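# Seat a blue shell half in the welder nest

## Task

Put a single blue shell half into the pocket of the nest beneath the welder's horn, lying flat in the pocket with its open face pointing up.

## Robot and tools

Robot: two arms, left_arm and right_arm, each a six-joint arm ending in a five-finger hand (left hand on left_arm, a mirror of the right hand on right_arm). Scene frame: origin at table-top height midway between the nominal bases, +z up, +x out over the table, +y toward left_arm. Actual bases: left_arm at (+0.056, +0.479, 0) m, right_arm at (-0.047, -0.357, 0) m, both turned very slightly about z. Arm names do not match image sides.

Hand point: a point fixed to the palm, 0.15 m out from the wrist flange along the fingers and 0.05 m in front of the palm. Its +z runs along the straight fingers (tips reach 0.06 to 0.07 m beyond it), +y points out of the palm, +x goes across the palm away from the thumb on the right hand and toward the thumb on the left. A bracket on the little-finger side of the wrist sticks out and can collide. With fingers level the wrist may hang 0.11 m (palm down) to 0.23 m (palm up) below the point and can reach the table first.

Row layout (28 numbers, each clipped to [-1, 1], both arms always included): left_arm dx, dy, dz, rx, ry, rz; left hand thumb_turn, thumb_bend, index, middle, ring, little, force_limit, speed; then the same 14 for right_arm. Pose numbers are offsets, not poses: measured from that arm's Hand target at the start of the action or move, along the Hand target's own axes. 1.0 equals 0.6 m for dx/dy/dz and 180 degrees for rx/ry/rz (together a rotation vector). Every row in one action counts from the same start, and a repeated offset moves further. Six zeros re-command the current Hand target. Finger numbers are absolute targets: -1 open/straight, +1 closed; thumb_turn +1 puts the thumb opposite the fingers. force_limit maps -1..+1 to about 0..10 N at the fingertip (0..15 N for the two thumb motors); speed rises from near zero at -1 to full at +0.48 and above. Finger numbers never mean 'no change': to keep a hand as is, resend the last eight numbers you sent it (or, if none sent yet, its hand_measured plus hand_force_limit and hand_speed). Opposed thumb and fingers grip objects roughly 0.035 to 0.065 m thick, handles down to 0.025 m. For a soft grip close at speed -0.94 or below. To squeeze harder raise force_limit and send a target more closed than hand_measured; to loosen, send one more open.

Tools:
- execute_actions(actions, cameras): actions is a list of actions; each action is up to 15 rows, one per 1/30 s step, the last row held to fill 15 steps. Returns robot state; images only for an empty actions list or when cameras names them.
- move(target, speed, blend, stop_force, zero, blocking, cameras): straight-line path for each hand point. target is one 28-number row or a list of up to 15 rows, all offsets from the same starting Hand targets. speed in m/s, 0.002 to 3.6 (default 0.25), turns up to twice that in rad/s; one value or one per target. blend in metres rounds corners in a list (0 = stop at each). stop_force in N, 3 to 120, ends an arm's path when its wrist sensor feels that much push against the motion; unreliable when the hand turns; leave it out when backing off a contact. zero (with stop_force) rezeroes the sensor first, default true. blocking=false returns after about 0.5 s while the move continues (not allowed with stop_force). Paths do not avoid obstacles; keep them away from an arm's own base. The result adds a 'move:' line: done, off_target, moving, held or fault, plus limits (paced = pose clipped, held = steps withheld).
- wait(seconds 0 to 10, cameras): let the scene run holding commands.
- stop(cameras): brake a running move.
- zoom_image(camera, region [x0,y0,x1,y1] pixels, up to 504x504): cameras cam_head_left, cam_head_right, cam_high, each 672x504.
- show_instructions(): shows reference images.
- zero_wrist_force(arm): tare left_arm or right_arm sensor.
- finished_scene(scene=1): ends the scene permanently.

Results: end_effector_position (m), end_effector_quat_wxyz and velocities in the scene frame; Hand target is the last commanded pose after clipping, the base for next offsets. The hand point often stops short of it; resend the gap as an offset. Orientation commands are clipped to 32 degrees from the measured one each step. hand_measured, hand_stopped_by (moving, target, force, stalled, fault) and hand_load_n list six values in motor order; a lost grip shows as hand_load_n near 0. Wrist force/torque are in the end effector's axes; a third line shows the peak since last shown. Joint torques include arm weight.

Avoid: contact torque at a load limit (wrist joints 25.2 N m, others 135 N m) or net outside force near 150 N stops an arm for 10 s. Arms are stiff, so commanding even slightly past a firm contact can fault; approach slowly. Don't let arms or hands press on each other; the clearance check does not stop fingers. Holding loads or straining at unreachable poses heats motors; 85 °C brakes the arm. Don't drop parts, release them while moving, slam fixed things, or let anything leave the table, which fails the task. Objects may be nudged occasionally; the result must stay in place after the robot lets go.

Each tool is called after ">>>" by a JSON object that holds its "method" and its "body".

Reference images:

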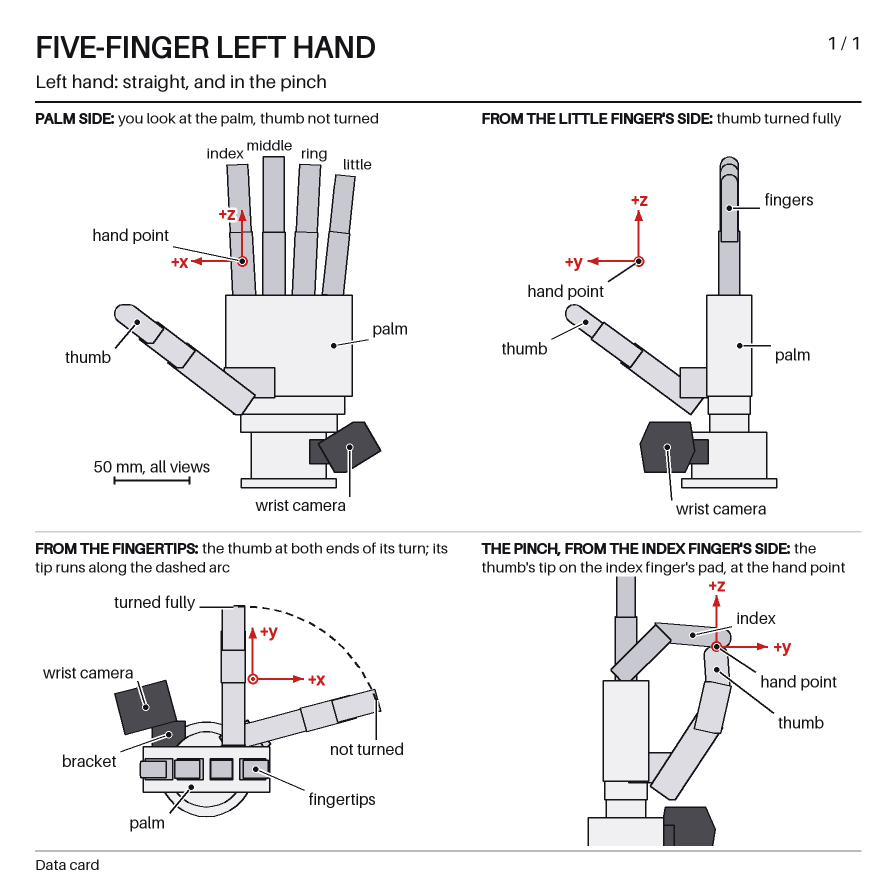

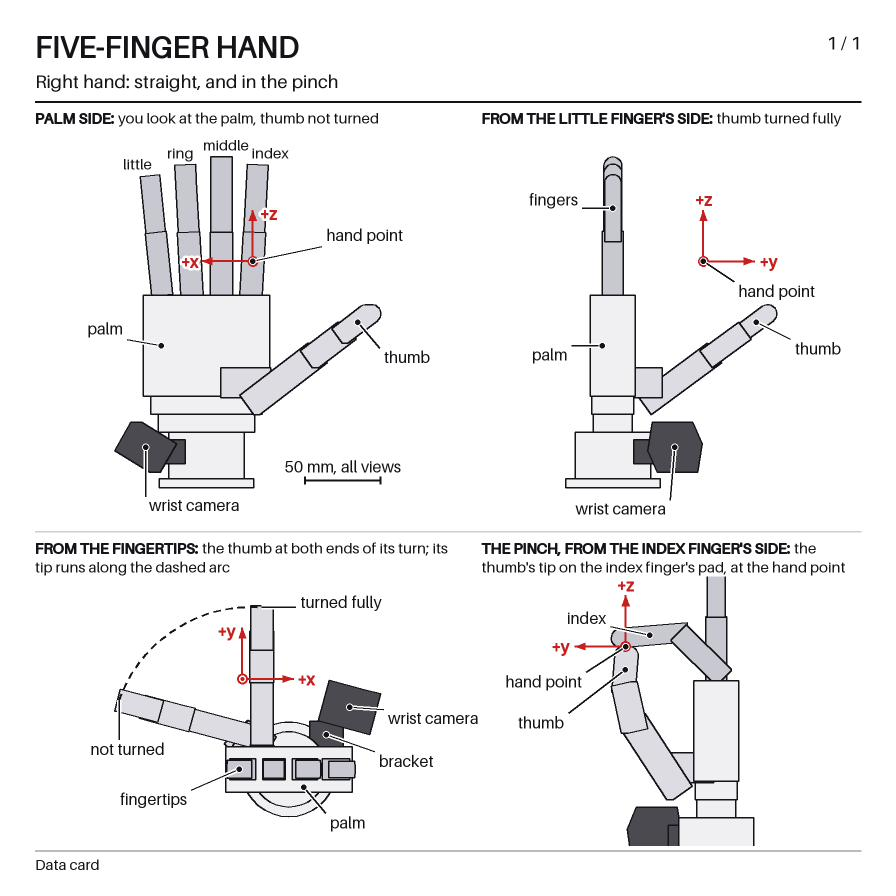

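## Session

>>> {"method": "execute_actions", "body": {"actions": []}}

Scene clock: 0.00 s.
left_arm: end_effector_position=(+0.6986, +0.5312, +0.3622) hand_measured=(-1.000, -1.000, -1.000, -1.000, -1.000, -1.000) hand_load_n=(+0.0, +0.0, +0.0, +0.0, +0.0, +0.0) hand_stopped_by=(target, target, target, target, target, target) hand_force_limit=0.00 hand_speed=-0.80 end_effector_quat_wxyz=(+0.143, +0.257, +0.953, +0.080) | right_arm: end_effector_position=(+0.0121, +0.1191, +0.1030) hand_measured=(-1.000, -1.000, -1.000, -1.000, -1.000, -1.000) hand_load_n=(+0.0, +0.0, +0.0, +0.0, +0.0, +0.0) hand_stopped_by=(target, target, target, target, target, target) hand_force_limit=0.00 hand_speed=-0.80 end_effector_quat_wxyz=(+0.505, -0.519, +0.661, -0.197)
Joint positions: left_arm=[3.343 -2.272 -0.512 1.541 -1.593 -0.864] | right_arm=[1.572 -1.206 1.948 0.24 2.623 -1.694]
Joint velocities: within noise
Joint torques (N m): no reading
Wrist force (N): no reading
Wrist torque (N m): no reading
Wrist force, peak (N): no reading
Hand target: left_arm +0.6986, +0.5312, +0.3622; +0.143, +0.257, +0.953, +0.080 | right_arm +0.0121, +0.1191, +0.1030; +0.505, -0.519, +0.661, -0.197

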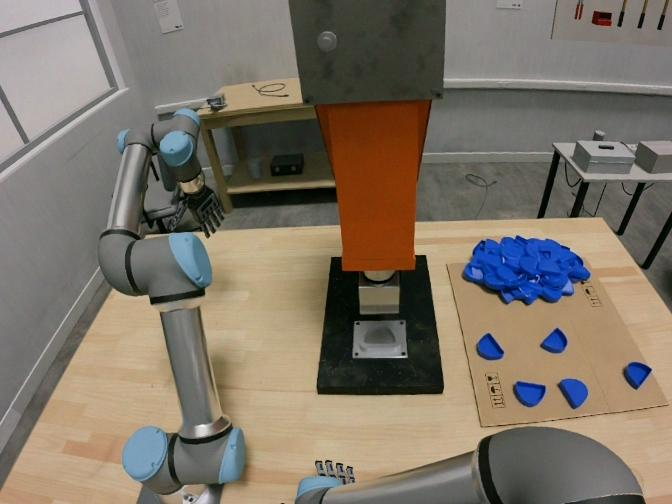

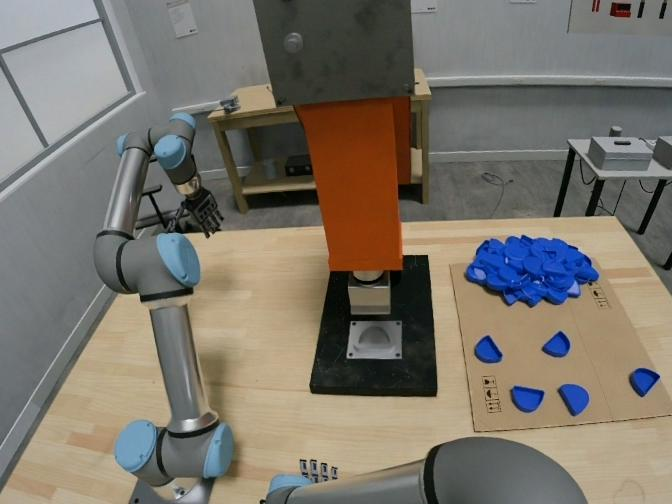

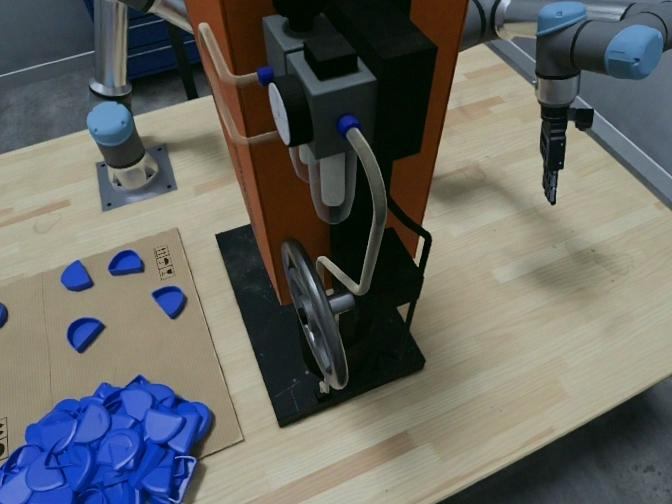

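>>> {"method": "zoom_image", "body": {"camera": "cam_head_left", "region": [310, 250, 450, 400]}}

>>> {"method": "zoom_image", "body": {"camera": "cam_head_right", "region": [300, 250, 440, 400]}}

>>> {"method": "zoom_image", "body": {"camera": "cam_head_left", "region": [450, 310, 670, 430]}}

>>> {"method": "zoom_image", "body": {"camera": "cam_high", "region": [0, 220, 240, 400]}}

Scaled by 3.360.

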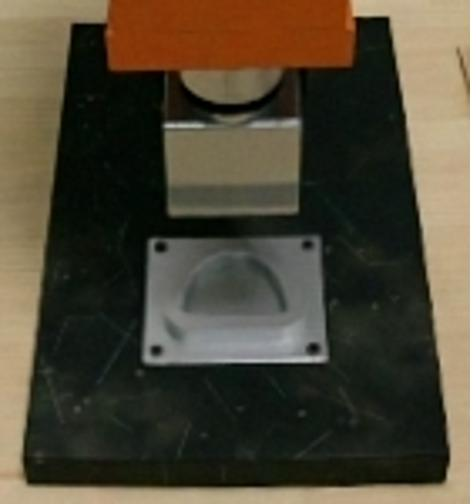

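Scaled by 3.360.

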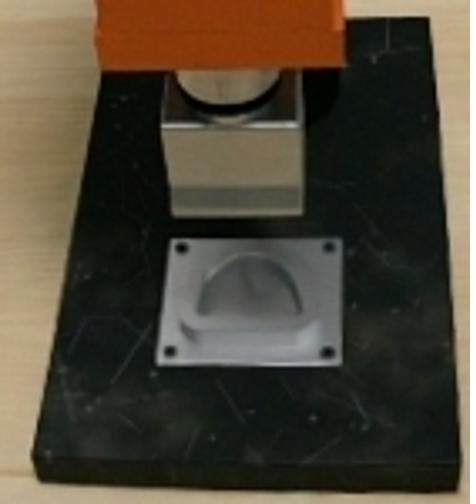

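Scaled by 2.291.

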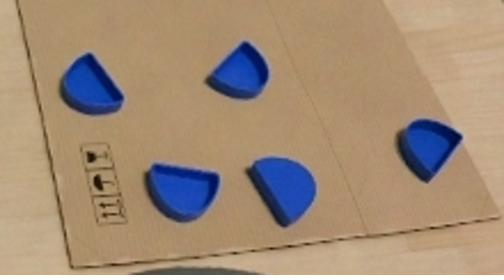

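Scaled by 2.100.

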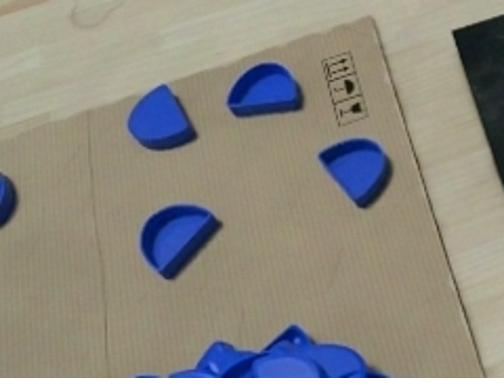

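>>> {"method": "zoom_image", "body": {"camera": "cam_head_left", "region": [345, 310, 415, 365]}}

>>> {"method": "zoom_image", "body": {"camera": "cam_head_right", "region": [340, 310, 410, 365]}}

>>> {"method": "zoom_image", "body": {"camera": "cam_head_left", "region": [505, 370, 595, 420]}}

>>> {"method": "zoom_image", "body": {"camera": "cam_head_left", "region": [470, 320, 580, 370]}}

>>> {"method": "zoom_image", "body": {"camera": "cam_high", "region": [50, 240, 200, 360]}}

Scaled by 7.200.

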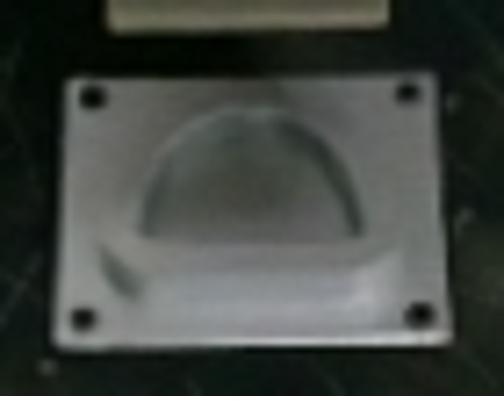

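Scaled by 7.200.

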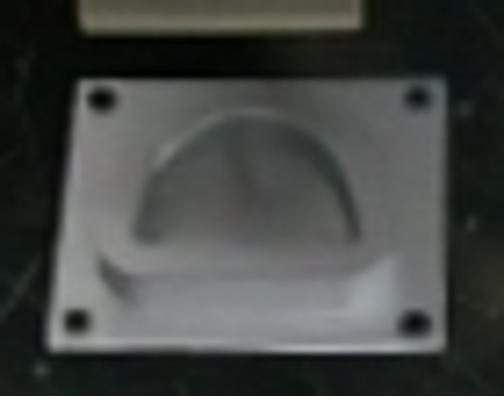

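Scaled by 5.600.

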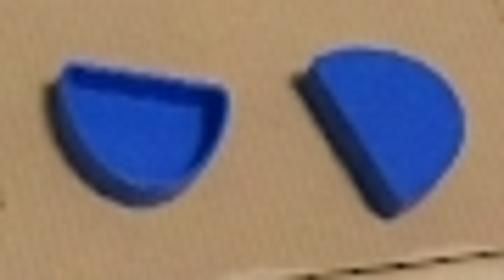

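Scaled by 4.582.

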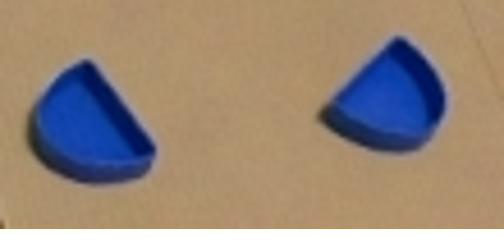

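Scaled by 3.360.

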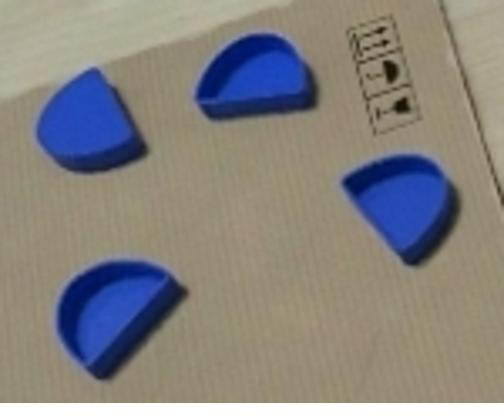

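>>> {"method": "zoom_image", "body": {"camera": "cam_head_left", "region": [600, 345, 672, 405]}}

>>> {"method": "zoom_image", "body": {"camera": "cam_head_right", "region": [440, 220, 672, 430]}}

>>> {"method": "zoom_image", "body": {"camera": "cam_high", "region": [0, 280, 250, 504]}}

Scaled by 7.000.

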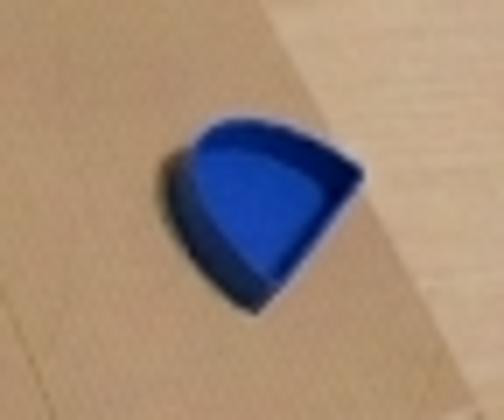

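Scaled by 2.172.

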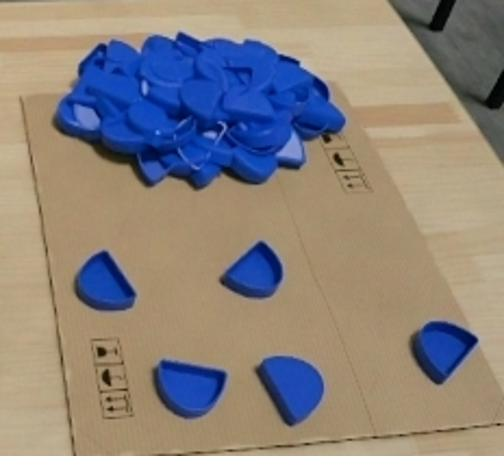

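Scaled by 2.016.

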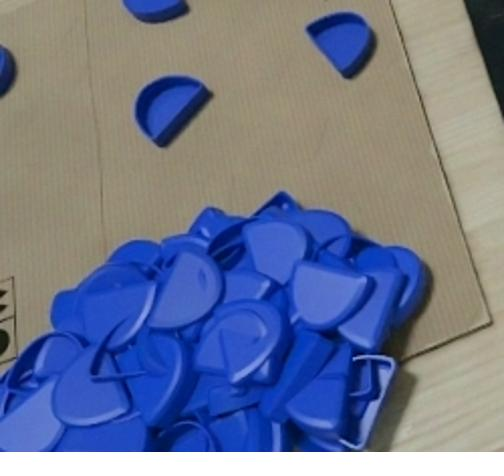

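>>> {"method": "zoom_image", "body": {"camera": "cam_head_left", "region": [305, 370, 455, 400]}}

>>> {"method": "zoom_image", "body": {"camera": "cam_head_right", "region": [300, 370, 450, 400]}}

>>> {"method": "zoom_image", "body": {"camera": "cam_head_left", "region": [340, 255, 420, 325]}}

>>> {"method": "zoom_image", "body": {"camera": "cam_head_right", "region": [330, 255, 410, 325]}}

Scaled by 3.360.

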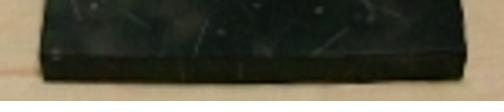

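Scaled by 3.360.

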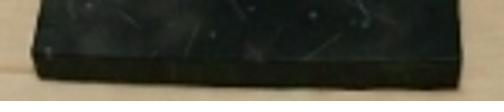

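Scaled by 6.300.

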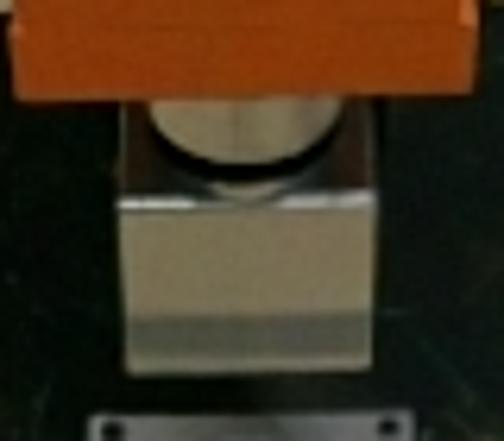

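Scaled by 6.300.

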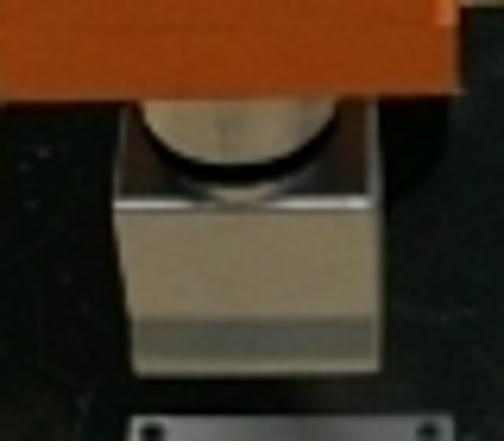

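>>> {"method": "move", "body": {"target": [[0,0,0,0,0,0,-1,-1,-1,-1,-1,-1,0,-0.8,0.0723,-0.5397,0.1492,0.0082,0.0856,-0.1281,1,-0.6,-0.8,-0.8,-1,-1,-0.6,0],[0,0,0,0,0,0,-1,-1,-1,-1,-1,-1,0,-0.8,0.4222,-0.7922,0.237,0.0082,0.0856,-0.1281,1,-0.6,-0.8,-0.8,-1,-1,-0.6,0],[0,0,0,0,0,0,-1,-1,-1,-1,-1,-1,0,-0.8,0.676,-0.9335,0.2205,0.0082,0.0856,-0.1281,1,-0.6,-0.8,-0.8,-1,-1,-0.6,0]], "blend": [0.05,0.05,0], "speed": 0.25, "cameras": ["all"]}}

Scene clock: 12.43 s.
left_arm: end_effector_position=(+0.6986, +0.5312, +0.3622) hand_measured=(-1.000, -1.000, -1.000, -1.000, -1.000, -1.000) hand_load_n=(+0.0, +0.0, +0.0, +0.0, +0.0, +0.5) hand_stopped_by=(target, target, target, target, target, target) hand_force_limit=0.00 hand_speed=-0.80 end_effector_quat_wxyz=(+0.143, +0.257, +0.953, +0.080) | right_arm: end_effector_position=(+0.4205, -0.4194, +0.3003) hand_measured=(+1.000, -0.600, -0.800, -0.800, -1.000, -1.000) hand_load_n=(+0.0, +0.0, +0.0, +0.0, +0.0, +0.0) hand_stopped_by=(target, target, target, target, target, target) hand_force_limit=-0.60 hand_speed=0.00 end_effector_quat_wxyz=(-0.370, +0.603, -0.603, +0.369)
Joint positions: left_arm=[3.343 -2.272 -0.512 1.541 -1.593 -0.864] | right_arm=[-0.801 -1.753 1.837 0.555 0.865 -3.591]
Joint torques (N m): left_arm=[0.88 42.85 17.69 -1.72 -0.05 -0.21] | right_arm=[-8.27 -6.04 -9.26 -1.98 -1.21 -0.44]
Wrist force (N): left_arm=[-0.1 -0.1 -0.2] | right_arm=[-0.7 0.4 0.0]
Wrist torque (N m): left_arm=[0.02 0.00 -0.01] | right_arm=[0.00 -0.01 -0.04]
Wrist force, peak (N): left_arm=[-0.1 -0.1 -0.4] | right_arm=[0.0 2.2 -0.7]
Hand target: left_arm +0.6986, +0.5312, +0.3622; +0.143, +0.257, +0.953, +0.080 | right_arm +0.4205, -0.4195, +0.3002; -0.370, +0.603, -0.603, +0.369
Off the commanded pose: left_arm 0.000 m, 0 deg | right_arm 0.000 m, 0 deg.
move: done

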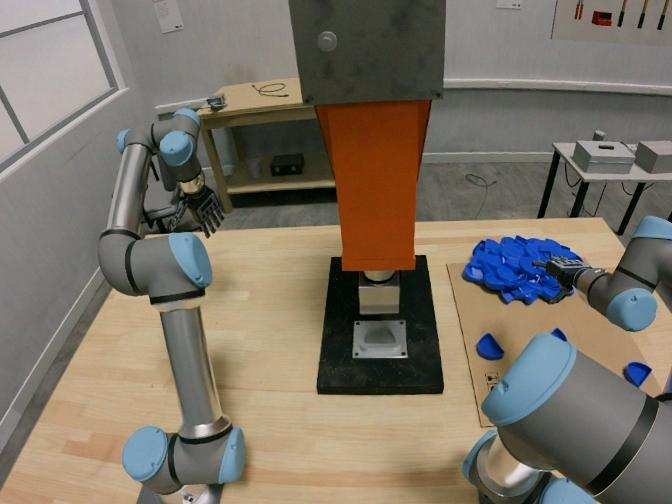

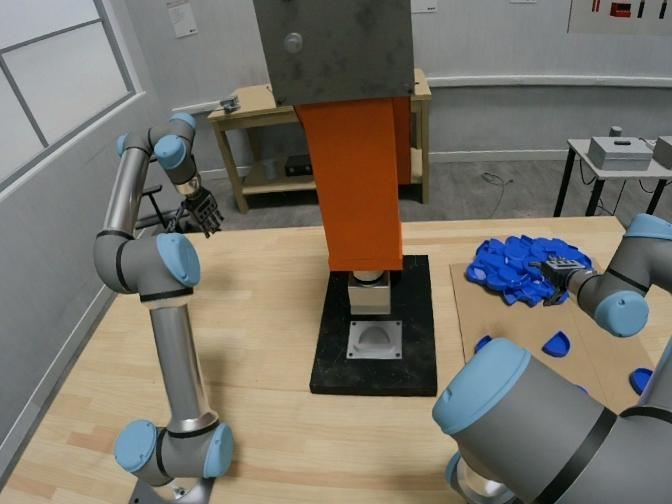

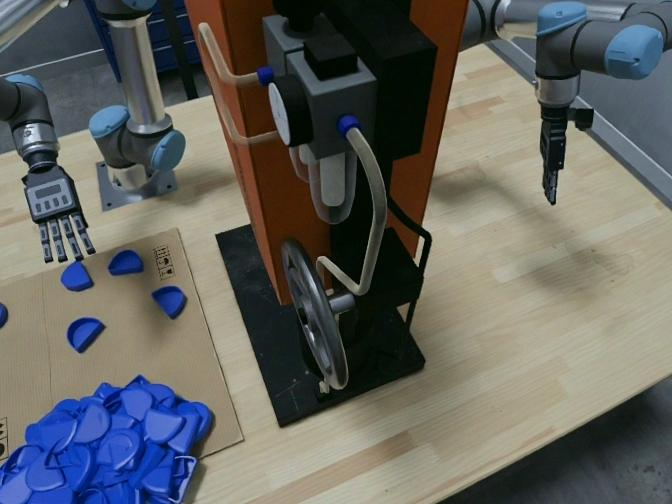

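>>> {"method": "zoom_image", "body": {"camera": "cam_high", "region": [0, 120, 160, 300]}}

>>> {"method": "zoom_image", "body": {"camera": "cam_head_left", "region": [510, 230, 672, 350]}}

>>> {"method": "zoom_image", "body": {"camera": "cam_head_right", "region": [510, 230, 672, 350]}}

Scaled by 2.800.

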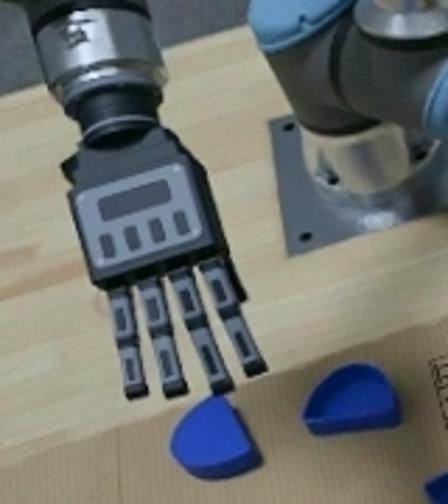

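Scaled by 3.111.

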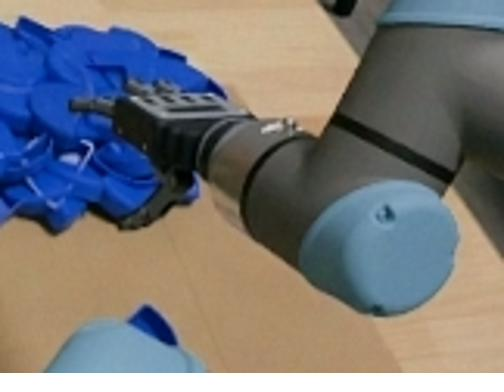

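Scaled by 3.111.

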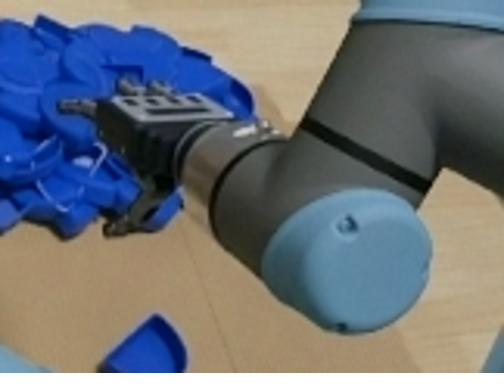

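>>> {"method": "move", "body": {"target": [0,0,0,0,0,0,-1,-1,-1,-1,-1,-1,0,-0.8,0.5663,0.31,-0.0575,0,-0.1614,-0.0822,1,-0.6,-0.8,-0.8,-1,-1,-0.6,0], "speed": 0.25, "cameras": ["all"]}}

>>> {"method": "zoom_image", "body": {"camera": "cam_head_left", "region": [560, 290, 672, 420]}}

>>> {"method": "zoom_image", "body": {"camera": "cam_head_right", "region": [560, 290, 672, 420]}}

Scene clock: 15.50 s.
left_arm: end_effector_position=(+0.6986, +0.5312, +0.3622) hand_measured=(-1.000, -1.000, -1.000, -1.000, -1.000, -1.000) hand_load_n=(+0.0, +0.0, +0.0, +0.0, +0.0, +0.0) hand_stopped_by=(target, target, target, target, target, target) hand_force_limit=0.00 hand_speed=-0.80 end_effector_quat_wxyz=(+0.143, +0.257, +0.953, +0.080) | right_arm: end_effector_position=(+0.3056, -0.7593, +0.1501) hand_measured=(+1.000, -0.600, -0.800, -0.800, -1.000, -1.000) hand_load_n=(+0.0, +0.0, +0.0, +0.0, +0.0, +0.0) hand_stopped_by=(target, target, target, target, target, target) hand_force_limit=-0.60 hand_speed=0.00 end_effector_quat_wxyz=(-0.459, +0.748, -0.409, +0.251)
Joint positions: left_arm=[3.343 -2.272 -0.512 1.541 -1.593 -0.864] | right_arm=[-1.427 -0.785 1.348 1.704 0.633 -5.516]
Joint torques (N m): left_arm=[0.12 43.1 18.09 -2 -0.16 -0.22] | right_arm=[2.54 -35.66 -25.37 3.57 -0.01 -1.68]
Wrist force (N): left_arm=[0.1 -0.2 -0.2] | right_arm=[-0.7 0.5 -0.2]
Wrist torque (N m): left_arm=[-0.01 -0.02 0.01] | right_arm=[0.03 0.00 -0.03]
Wrist force, peak (N): left_arm=[0.1 0.0 -0.4] | right_arm=[-2.6 -0.8 0.0]
Hand target: left_arm +0.6986, +0.5312, +0.3622; +0.143, +0.257, +0.953, +0.080 | right_arm +0.3056, -0.7593, +0.1501; -0.459, +0.748, -0.409, +0.251
Off the commanded pose: left_arm 0.000 m, 0 deg | right_arm 0.000 m, 0 deg.
move: done

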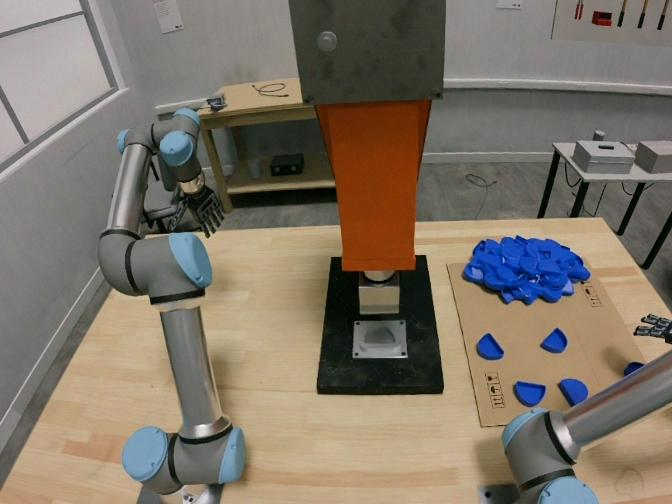

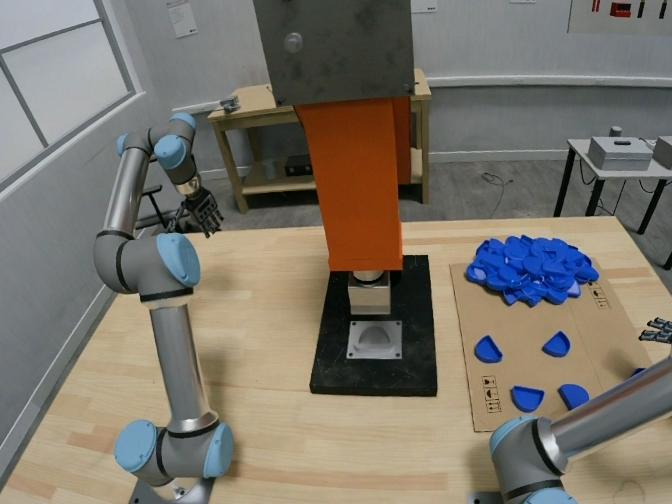

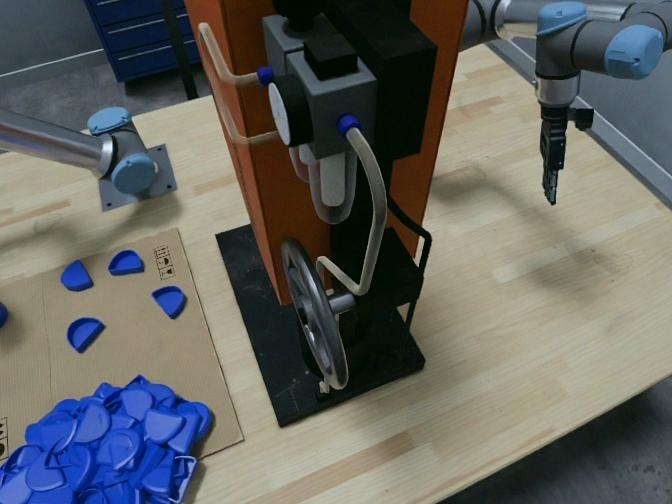

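Scaled by 3.877.

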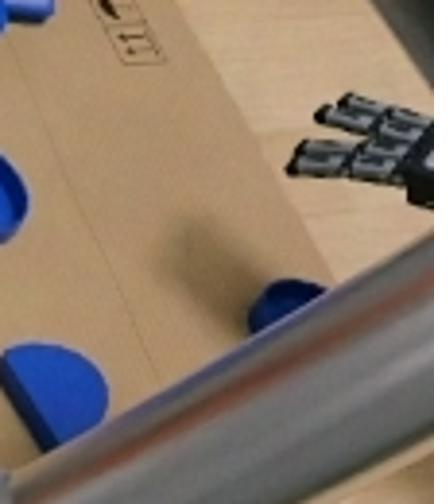

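Scaled by 3.877.

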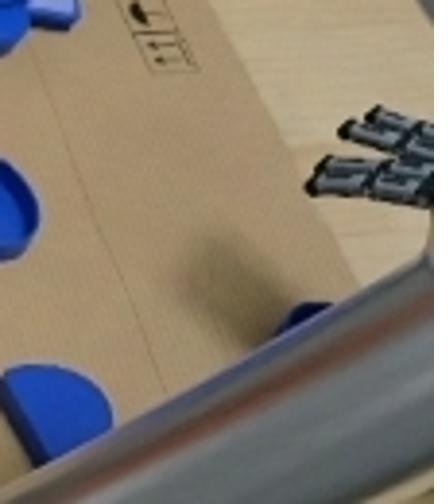

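>>> {"method": "move", "body": {"target": [0,0,0,0,0,0,-1,-1,-1,-1,-1,-1,0,-0.8,-0.4035,-0.1297,0.4378,0,0.1614,0.0822,1,0.6,-0.28,-1,-1,-1,-0.2,0], "speed": 0.25, "cameras": ["all"]}}

>>> {"method": "zoom_image", "body": {"camera": "cam_head_left", "region": [460, 290, 600, 400]}}

>>> {"method": "zoom_image", "body": {"camera": "cam_head_right", "region": [460, 290, 600, 400]}}

>>> {"method": "zoom_image", "body": {"camera": "cam_high", "region": [50, 180, 230, 340]}}

Scene clock: 19.10 s.
left_arm: end_effector_position=(+0.6986, +0.5312, +0.3622) hand_measured=(-1.000, -1.000, -1.000, -1.000, -1.000, -1.000) hand_load_n=(+0.0, +0.0, +0.0, +0.0, +0.0, +0.0) hand_stopped_by=(target, target, target, target, target, target) hand_force_limit=0.00 hand_speed=-0.80 end_effector_quat_wxyz=(+0.143, +0.257, +0.953, +0.080) | right_arm: end_effector_position=(+0.4018, -0.4102, +0.1003) hand_measured=(+1.000, +0.600, -0.280, -1.000, -1.000, -1.000) hand_load_n=(+0.0, +0.0, +0.0, +0.0, +0.0, +0.0) hand_stopped_by=(target, target, target, target, target, target) hand_force_limit=-0.20 hand_speed=0.00 end_effector_quat_wxyz=(-0.370, +0.603, -0.603, +0.369)
Joint positions: left_arm=[3.343 -2.272 -0.512 1.541 -1.593 -0.864] | right_arm=[-0.832 -1.614 2.274 -0.005 0.839 -3.616]
Joint torques (N m): left_arm=[0.68 44.67 17.71 -1.93 -0.17 -0.11] | right_arm=[5.97 -19.75 -16.18 -2.07 0.98 1.96]
Wrist force (N): left_arm=[0.1 0.1 -0.2] | right_arm=[-0.7 0.1 -0.2]
Wrist torque (N m): left_arm=[0.03 -0.02 0.00] | right_arm=[-0.03 0.00 0.01]
Wrist force, peak (N): left_arm=[0.4 -0.2 -0.4] | right_arm=[-2.7 0.0 0.0]
Hand target: left_arm +0.6986, +0.5312, +0.3622; +0.143, +0.257, +0.953, +0.080 | right_arm +0.4018, -0.4102, +0.1003; -0.370, +0.603, -0.603, +0.369
Off the commanded pose: left_arm 0.000 m, 0 deg | right_arm 0.000 m, 0 deg.
move: done

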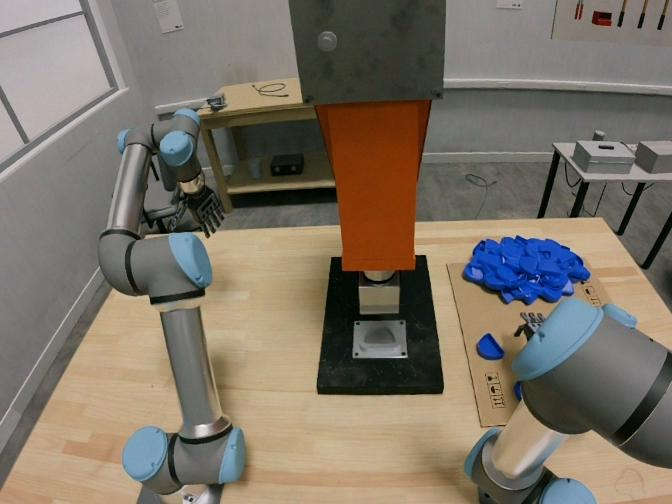

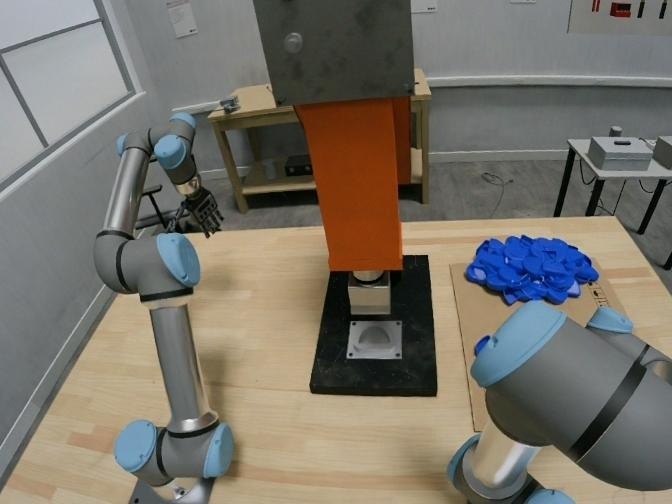

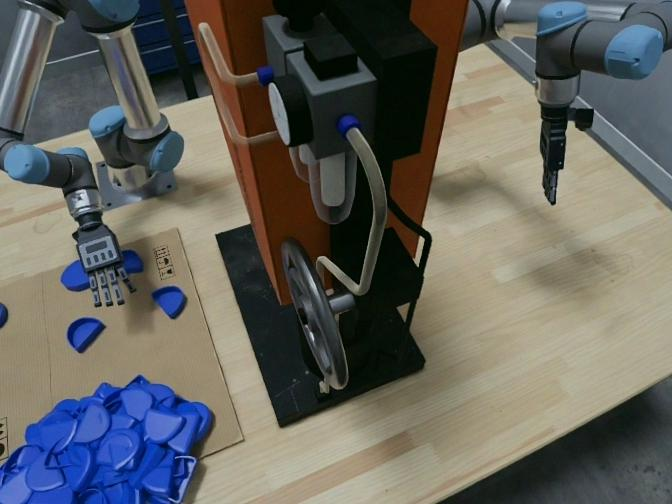

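Scaled by 3.600.

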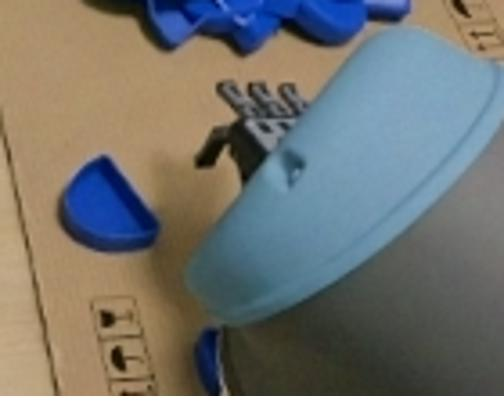

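Scaled by 3.600.

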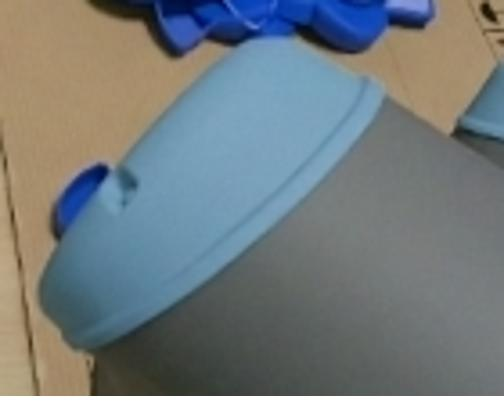

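Scaled by 2.800.

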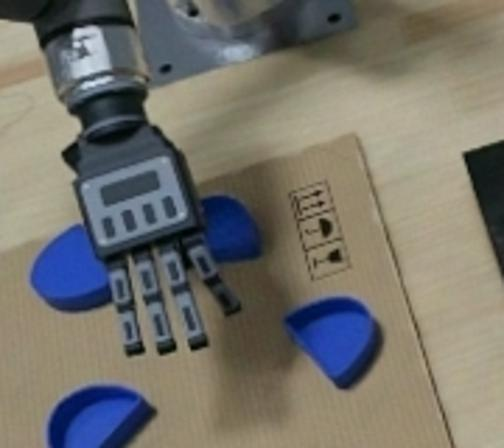

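>>> {"method": "move", "body": {"target": [0,0,0,0,0,0,-1,-1,-1,-1,-1,-1,0,-0.8,0,0.1173,0.0598,0,0,0,1,0.6,-0.28,-1,-1,-1,-0.2,0], "speed": 0.06, "stop_force": 5, "cameras": ["cam_high","cam_head_left"]}}

>>> {"method": "zoom_image", "body": {"camera": "cam_high", "region": [50, 180, 230, 340]}}

>>> {"method": "zoom_image", "body": {"camera": "cam_head_left", "region": [460, 290, 600, 400]}}

Scene clock: 21.90 s.
left_arm: end_effector_position=(+0.6986, +0.5312, +0.3622) hand_measured=(-1.000, -1.000, -1.000, -1.000, -1.000, -1.000) hand_load_n=(+0.0, +0.0, +0.0, +0.0, +0.0, +0.0) hand_stopped_by=(target, target, target, target, target, target) hand_force_limit=0.00 hand_speed=-0.80 end_effector_quat_wxyz=(+0.143, +0.257, +0.953, +0.080) | right_arm: end_effector_position=(+0.4018, -0.4101, +0.0213) hand_measured=(+1.000, +0.600, -0.280, -1.000, -1.000, -1.000) hand_load_n=(+0.0, +0.0, +0.0, +0.0, +0.0, +0.0) hand_stopped_by=(target, target, target, target, target, target) hand_force_limit=-0.20 hand_speed=0.00 end_effector_quat_wxyz=(-0.370, +0.603, -0.603, +0.369)
Joint positions: left_arm=[3.343 -2.272 -0.512 1.541 -1.593 -0.864] | right_arm=[-0.832 -1.431 2.368 -0.281 0.84 -3.616]
Joint torques (N m): left_arm=[0.68 45.09 18.74 -2.05 -0.05 -0.09] | right_arm=[7.12 -18.36 -23.64 -1.2 0.71 1.93]
Wrist force (N): left_arm=[0.0 0.1 -0.2] | right_arm=[-0.9 0.5 -0.3]
Wrist torque (N m): left_arm=[0.03 0.00 0.00] | right_arm=[0.06 0.02 0.00]
Wrist force, peak (N): left_arm=[0.2 -0.3 -0.3] | right_arm=[-1.0 0.5 -0.5]
Hand target: left_arm +0.6986, +0.5312, +0.3622; +0.143, +0.257, +0.953, +0.080 | right_arm +0.4018, -0.4102, +0.0213; -0.370, +0.603, -0.603, +0.369
Off the commanded pose: left_arm 0.000 m, 0 deg | right_arm 0.000 m, 0 deg.
move: done
Images, in order (width x height): cam_head_left 672x504, cam_high 672x504.

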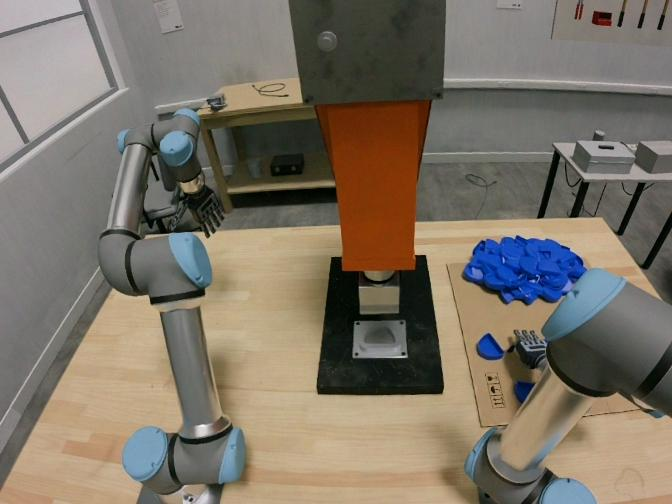

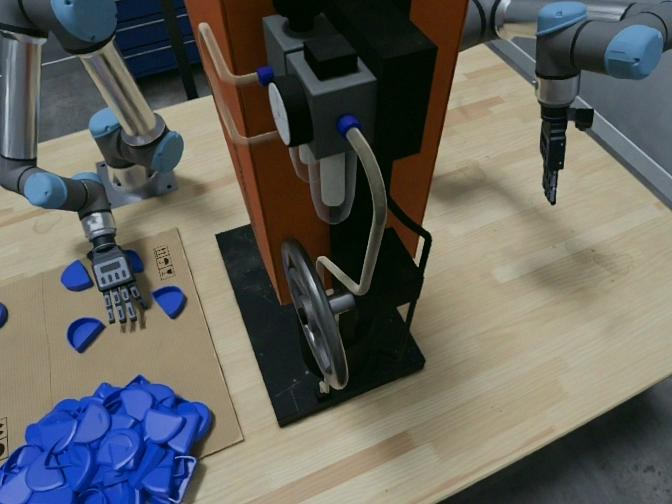

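Scaled by 2.800.

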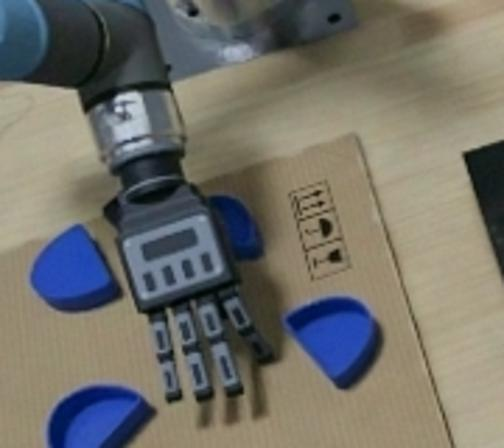

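Scaled by 3.600.

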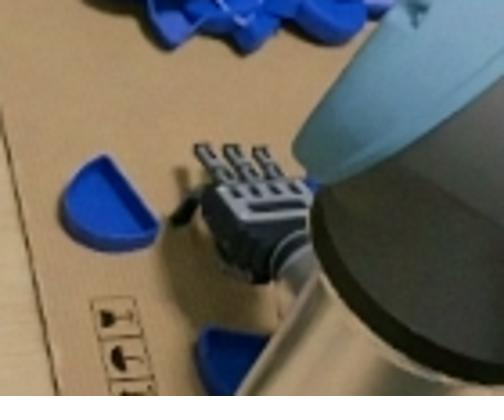

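>>> {"method": "move", "body": {"target": [0,0,0,0,0,0,-1,-1,-1,-1,-1,-1,0,-0.8,-0.075,0,0,0,0,0,1,0.6,-0.28,-1,-1,-1,-0.2,0], "speed": 0.06, "cameras": ["cam_high","cam_head_left"]}}

>>> {"method": "zoom_image", "body": {"camera": "cam_high", "region": [50, 180, 230, 340]}}

>>> {"method": "zoom_image", "body": {"camera": "cam_head_left", "region": [460, 290, 600, 400]}}

Scene clock: 23.13 s.
left_arm: end_effector_position=(+0.6986, +0.5312, +0.3622) hand_measured=(-1.000, -1.000, -1.000, -1.000, -1.000, -1.000) hand_load_n=(+0.0, -0.5, +0.0, +0.0, +0.0, +0.0) hand_stopped_by=(target, target, target, target, target, target) hand_force_limit=0.00 hand_speed=-0.80 end_effector_quat_wxyz=(+0.143, +0.257, +0.953, +0.080) | right_arm: end_effector_position=(+0.4017, -0.3651, +0.0212) hand_measured=(+1.000, +0.600, -0.280, -1.000, -1.000, -1.000) hand_load_n=(+0.0, +0.0, +0.0, -0.5, +0.0, +0.0) hand_stopped_by=(target, target, target, target, target, target) hand_force_limit=-0.20 hand_speed=0.00 end_effector_quat_wxyz=(-0.370, +0.603, -0.603, +0.369)
Joint positions: left_arm=[3.343 -2.272 -0.512 1.541 -1.593 -0.864] | right_arm=[-0.688 -1.479 2.409 -0.341 0.956 -3.509]
Joint torques (N m): left_arm=[0.79 44.25 18.06 -2.02 -0.06 -0.18] | right_arm=[-7.21 -7.93 -23.74 2.47 -1.4 -2.07]
Wrist force (N): left_arm=[0.1 0.1 -0.2] | right_arm=[-0.7 0.6 -0.2]
Wrist torque (N m): left_arm=[0.03 -0.03 0.01] | right_arm=[0.06 0.00 0.07]
Wrist force, peak (N): left_arm=[0.3 -0.2 -0.4] | right_arm=[-1.3 0.7 -0.1]
Hand target: left_arm +0.6986, +0.5312, +0.3622; +0.143, +0.257, +0.953, +0.080 | right_arm +0.4018, -0.3652, +0.0213; -0.370, +0.603, -0.603, +0.369
Off the commanded pose: left_arm 0.000 m, 0 deg | right_arm 0.000 m, 0 deg.
move: done
Images, in order (width x height): cam_head_left 672x504, cam_high 672x504.

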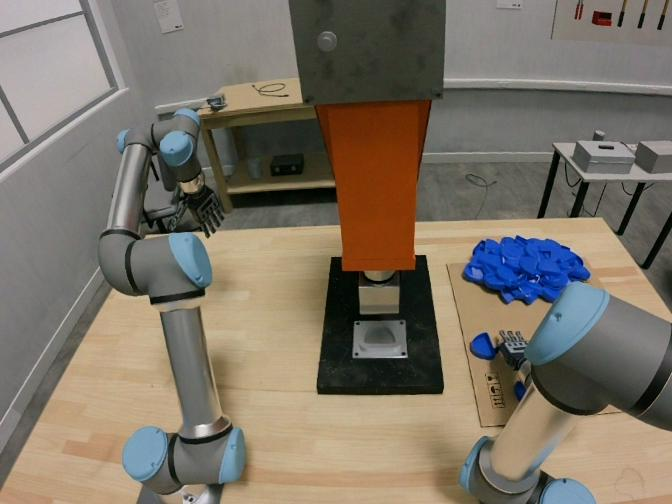

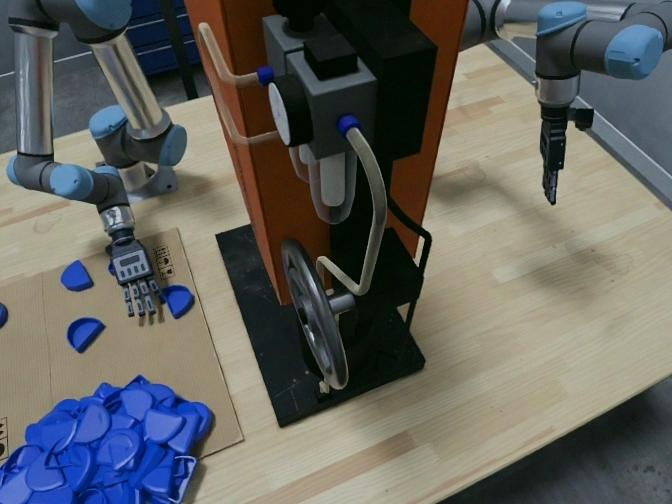

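Scaled by 2.800.

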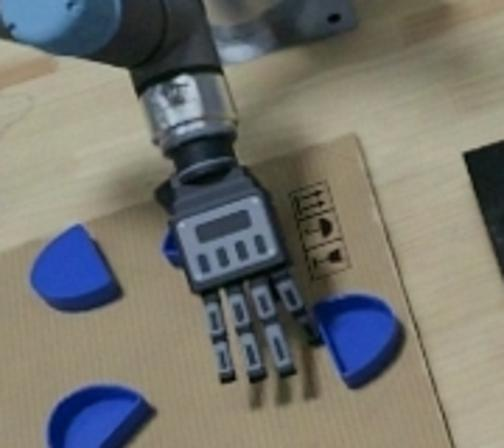

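Scaled by 3.600.

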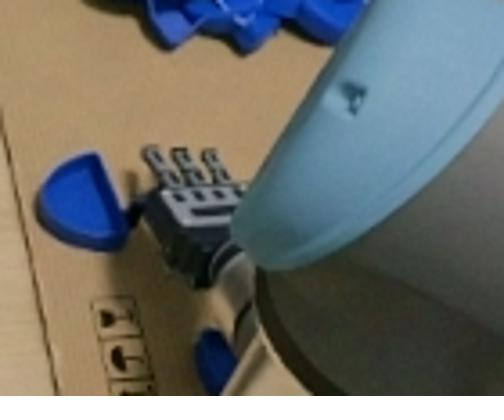

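>>> {"method": "move", "body": {"target": [[0,0,0,0,0,0,-1,-1,-1,-1,-1,-1,0,-0.8,0,-0.052,-0.0265,0,0,0,1,0.6,-0.28,-1,-1,-1,-0.2,0],[0,0,0,0,0,0,-1,-1,-1,-1,-1,-1,0,-0.8,-0.0453,-0.0817,0.0317,0,0,0,1,0.6,-0.28,-1,-1,-1,-0.2,0]], "speed": 0.12, "blend": [0.01,0], "cameras": ["cam_high","cam_head_left"]}}

>>> {"method": "zoom_image", "body": {"camera": "cam_high", "region": [50, 180, 230, 340]}}

>>> {"method": "zoom_image", "body": {"camera": "cam_head_left", "region": [460, 290, 600, 400]}}

Scene clock: 24.87 s.
left_arm: end_effector_position=(+0.6986, +0.5312, +0.3622) hand_measured=(-1.000, -1.000, -1.000, -1.000, -1.000, -1.000) hand_load_n=(+0.0, +0.0, +0.0, +0.0, +0.0, +0.0) hand_stopped_by=(target, target, target, target, target, target) hand_force_limit=0.00 hand_speed=-0.80 end_effector_quat_wxyz=(+0.143, +0.257, +0.953, +0.080) | right_arm: end_effector_position=(+0.4410, -0.3380, +0.0564) hand_measured=(+1.000, +0.600, -0.280, -1.000, -1.000, -1.000) hand_load_n=(+0.0, +0.5, +0.0, +0.0, +0.0, +0.0) hand_stopped_by=(target, target, target, target, target, target) hand_force_limit=-0.20 hand_speed=0.00 end_effector_quat_wxyz=(-0.370, +0.603, -0.603, +0.369)
Joint positions: left_arm=[3.343 -2.272 -0.512 1.541 -1.593 -0.864] | right_arm=[-0.501 -1.495 2.278 -0.253 1.115 -3.394]
Joint torques (N m): left_arm=[0.16 44.09 18.74 -2.32 0.12 -0.02] | right_arm=[4.4 -17.21 -5.23 2 0.73 -0.37]
Wrist force (N): left_arm=[0.1 -0.1 -0.2] | right_arm=[-0.9 0.5 -0.5]
Wrist torque (N m): left_arm=[0.01 -0.02 0.01] | right_arm=[0.06 0.03 0.05]
Wrist force, peak (N): left_arm=[-0.1 0.0 -0.4] | right_arm=[-0.8 1.5 0.4]
Hand target: left_arm +0.6986, +0.5312, +0.3622; +0.143, +0.257, +0.953, +0.080 | right_arm +0.4410, -0.3379, +0.0563; -0.370, +0.603, -0.603, +0.369
Off the commanded pose: left_arm 0.000 m, 0 deg | right_arm 0.000 m, 0 deg.
move: done
Images, in order (width x height): cam_head_left 672x504, cam_high 672x504.

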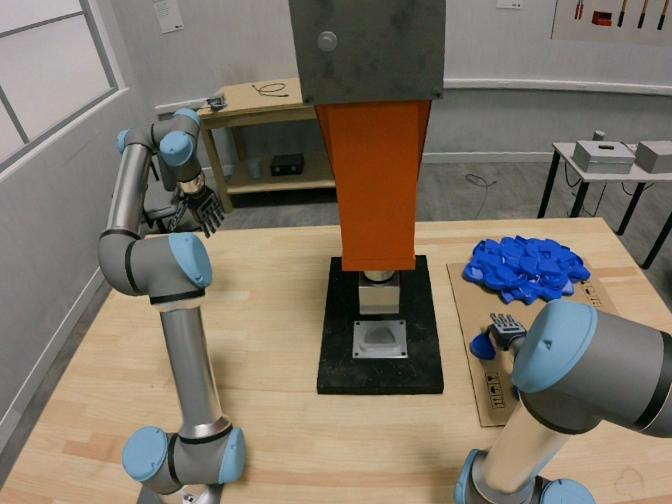

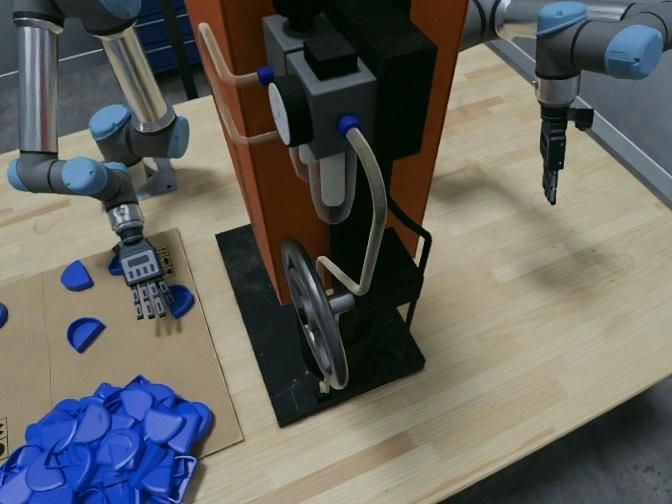

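Scaled by 2.800.

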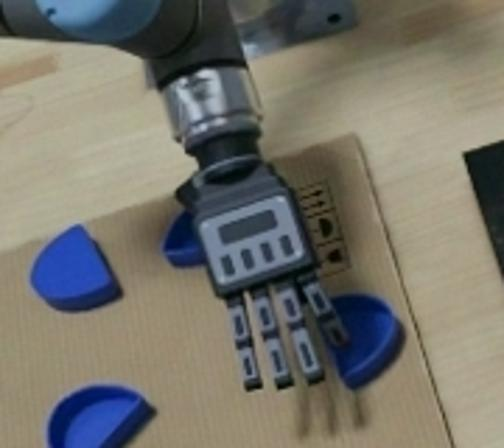

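Scaled by 3.600.

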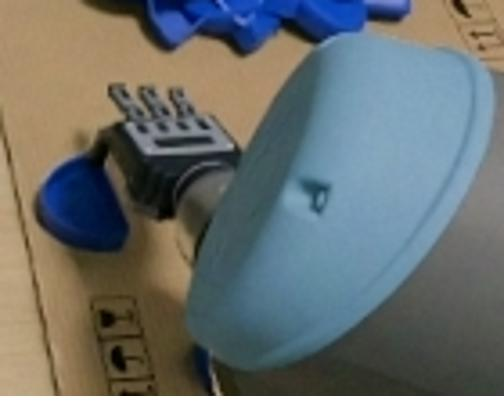

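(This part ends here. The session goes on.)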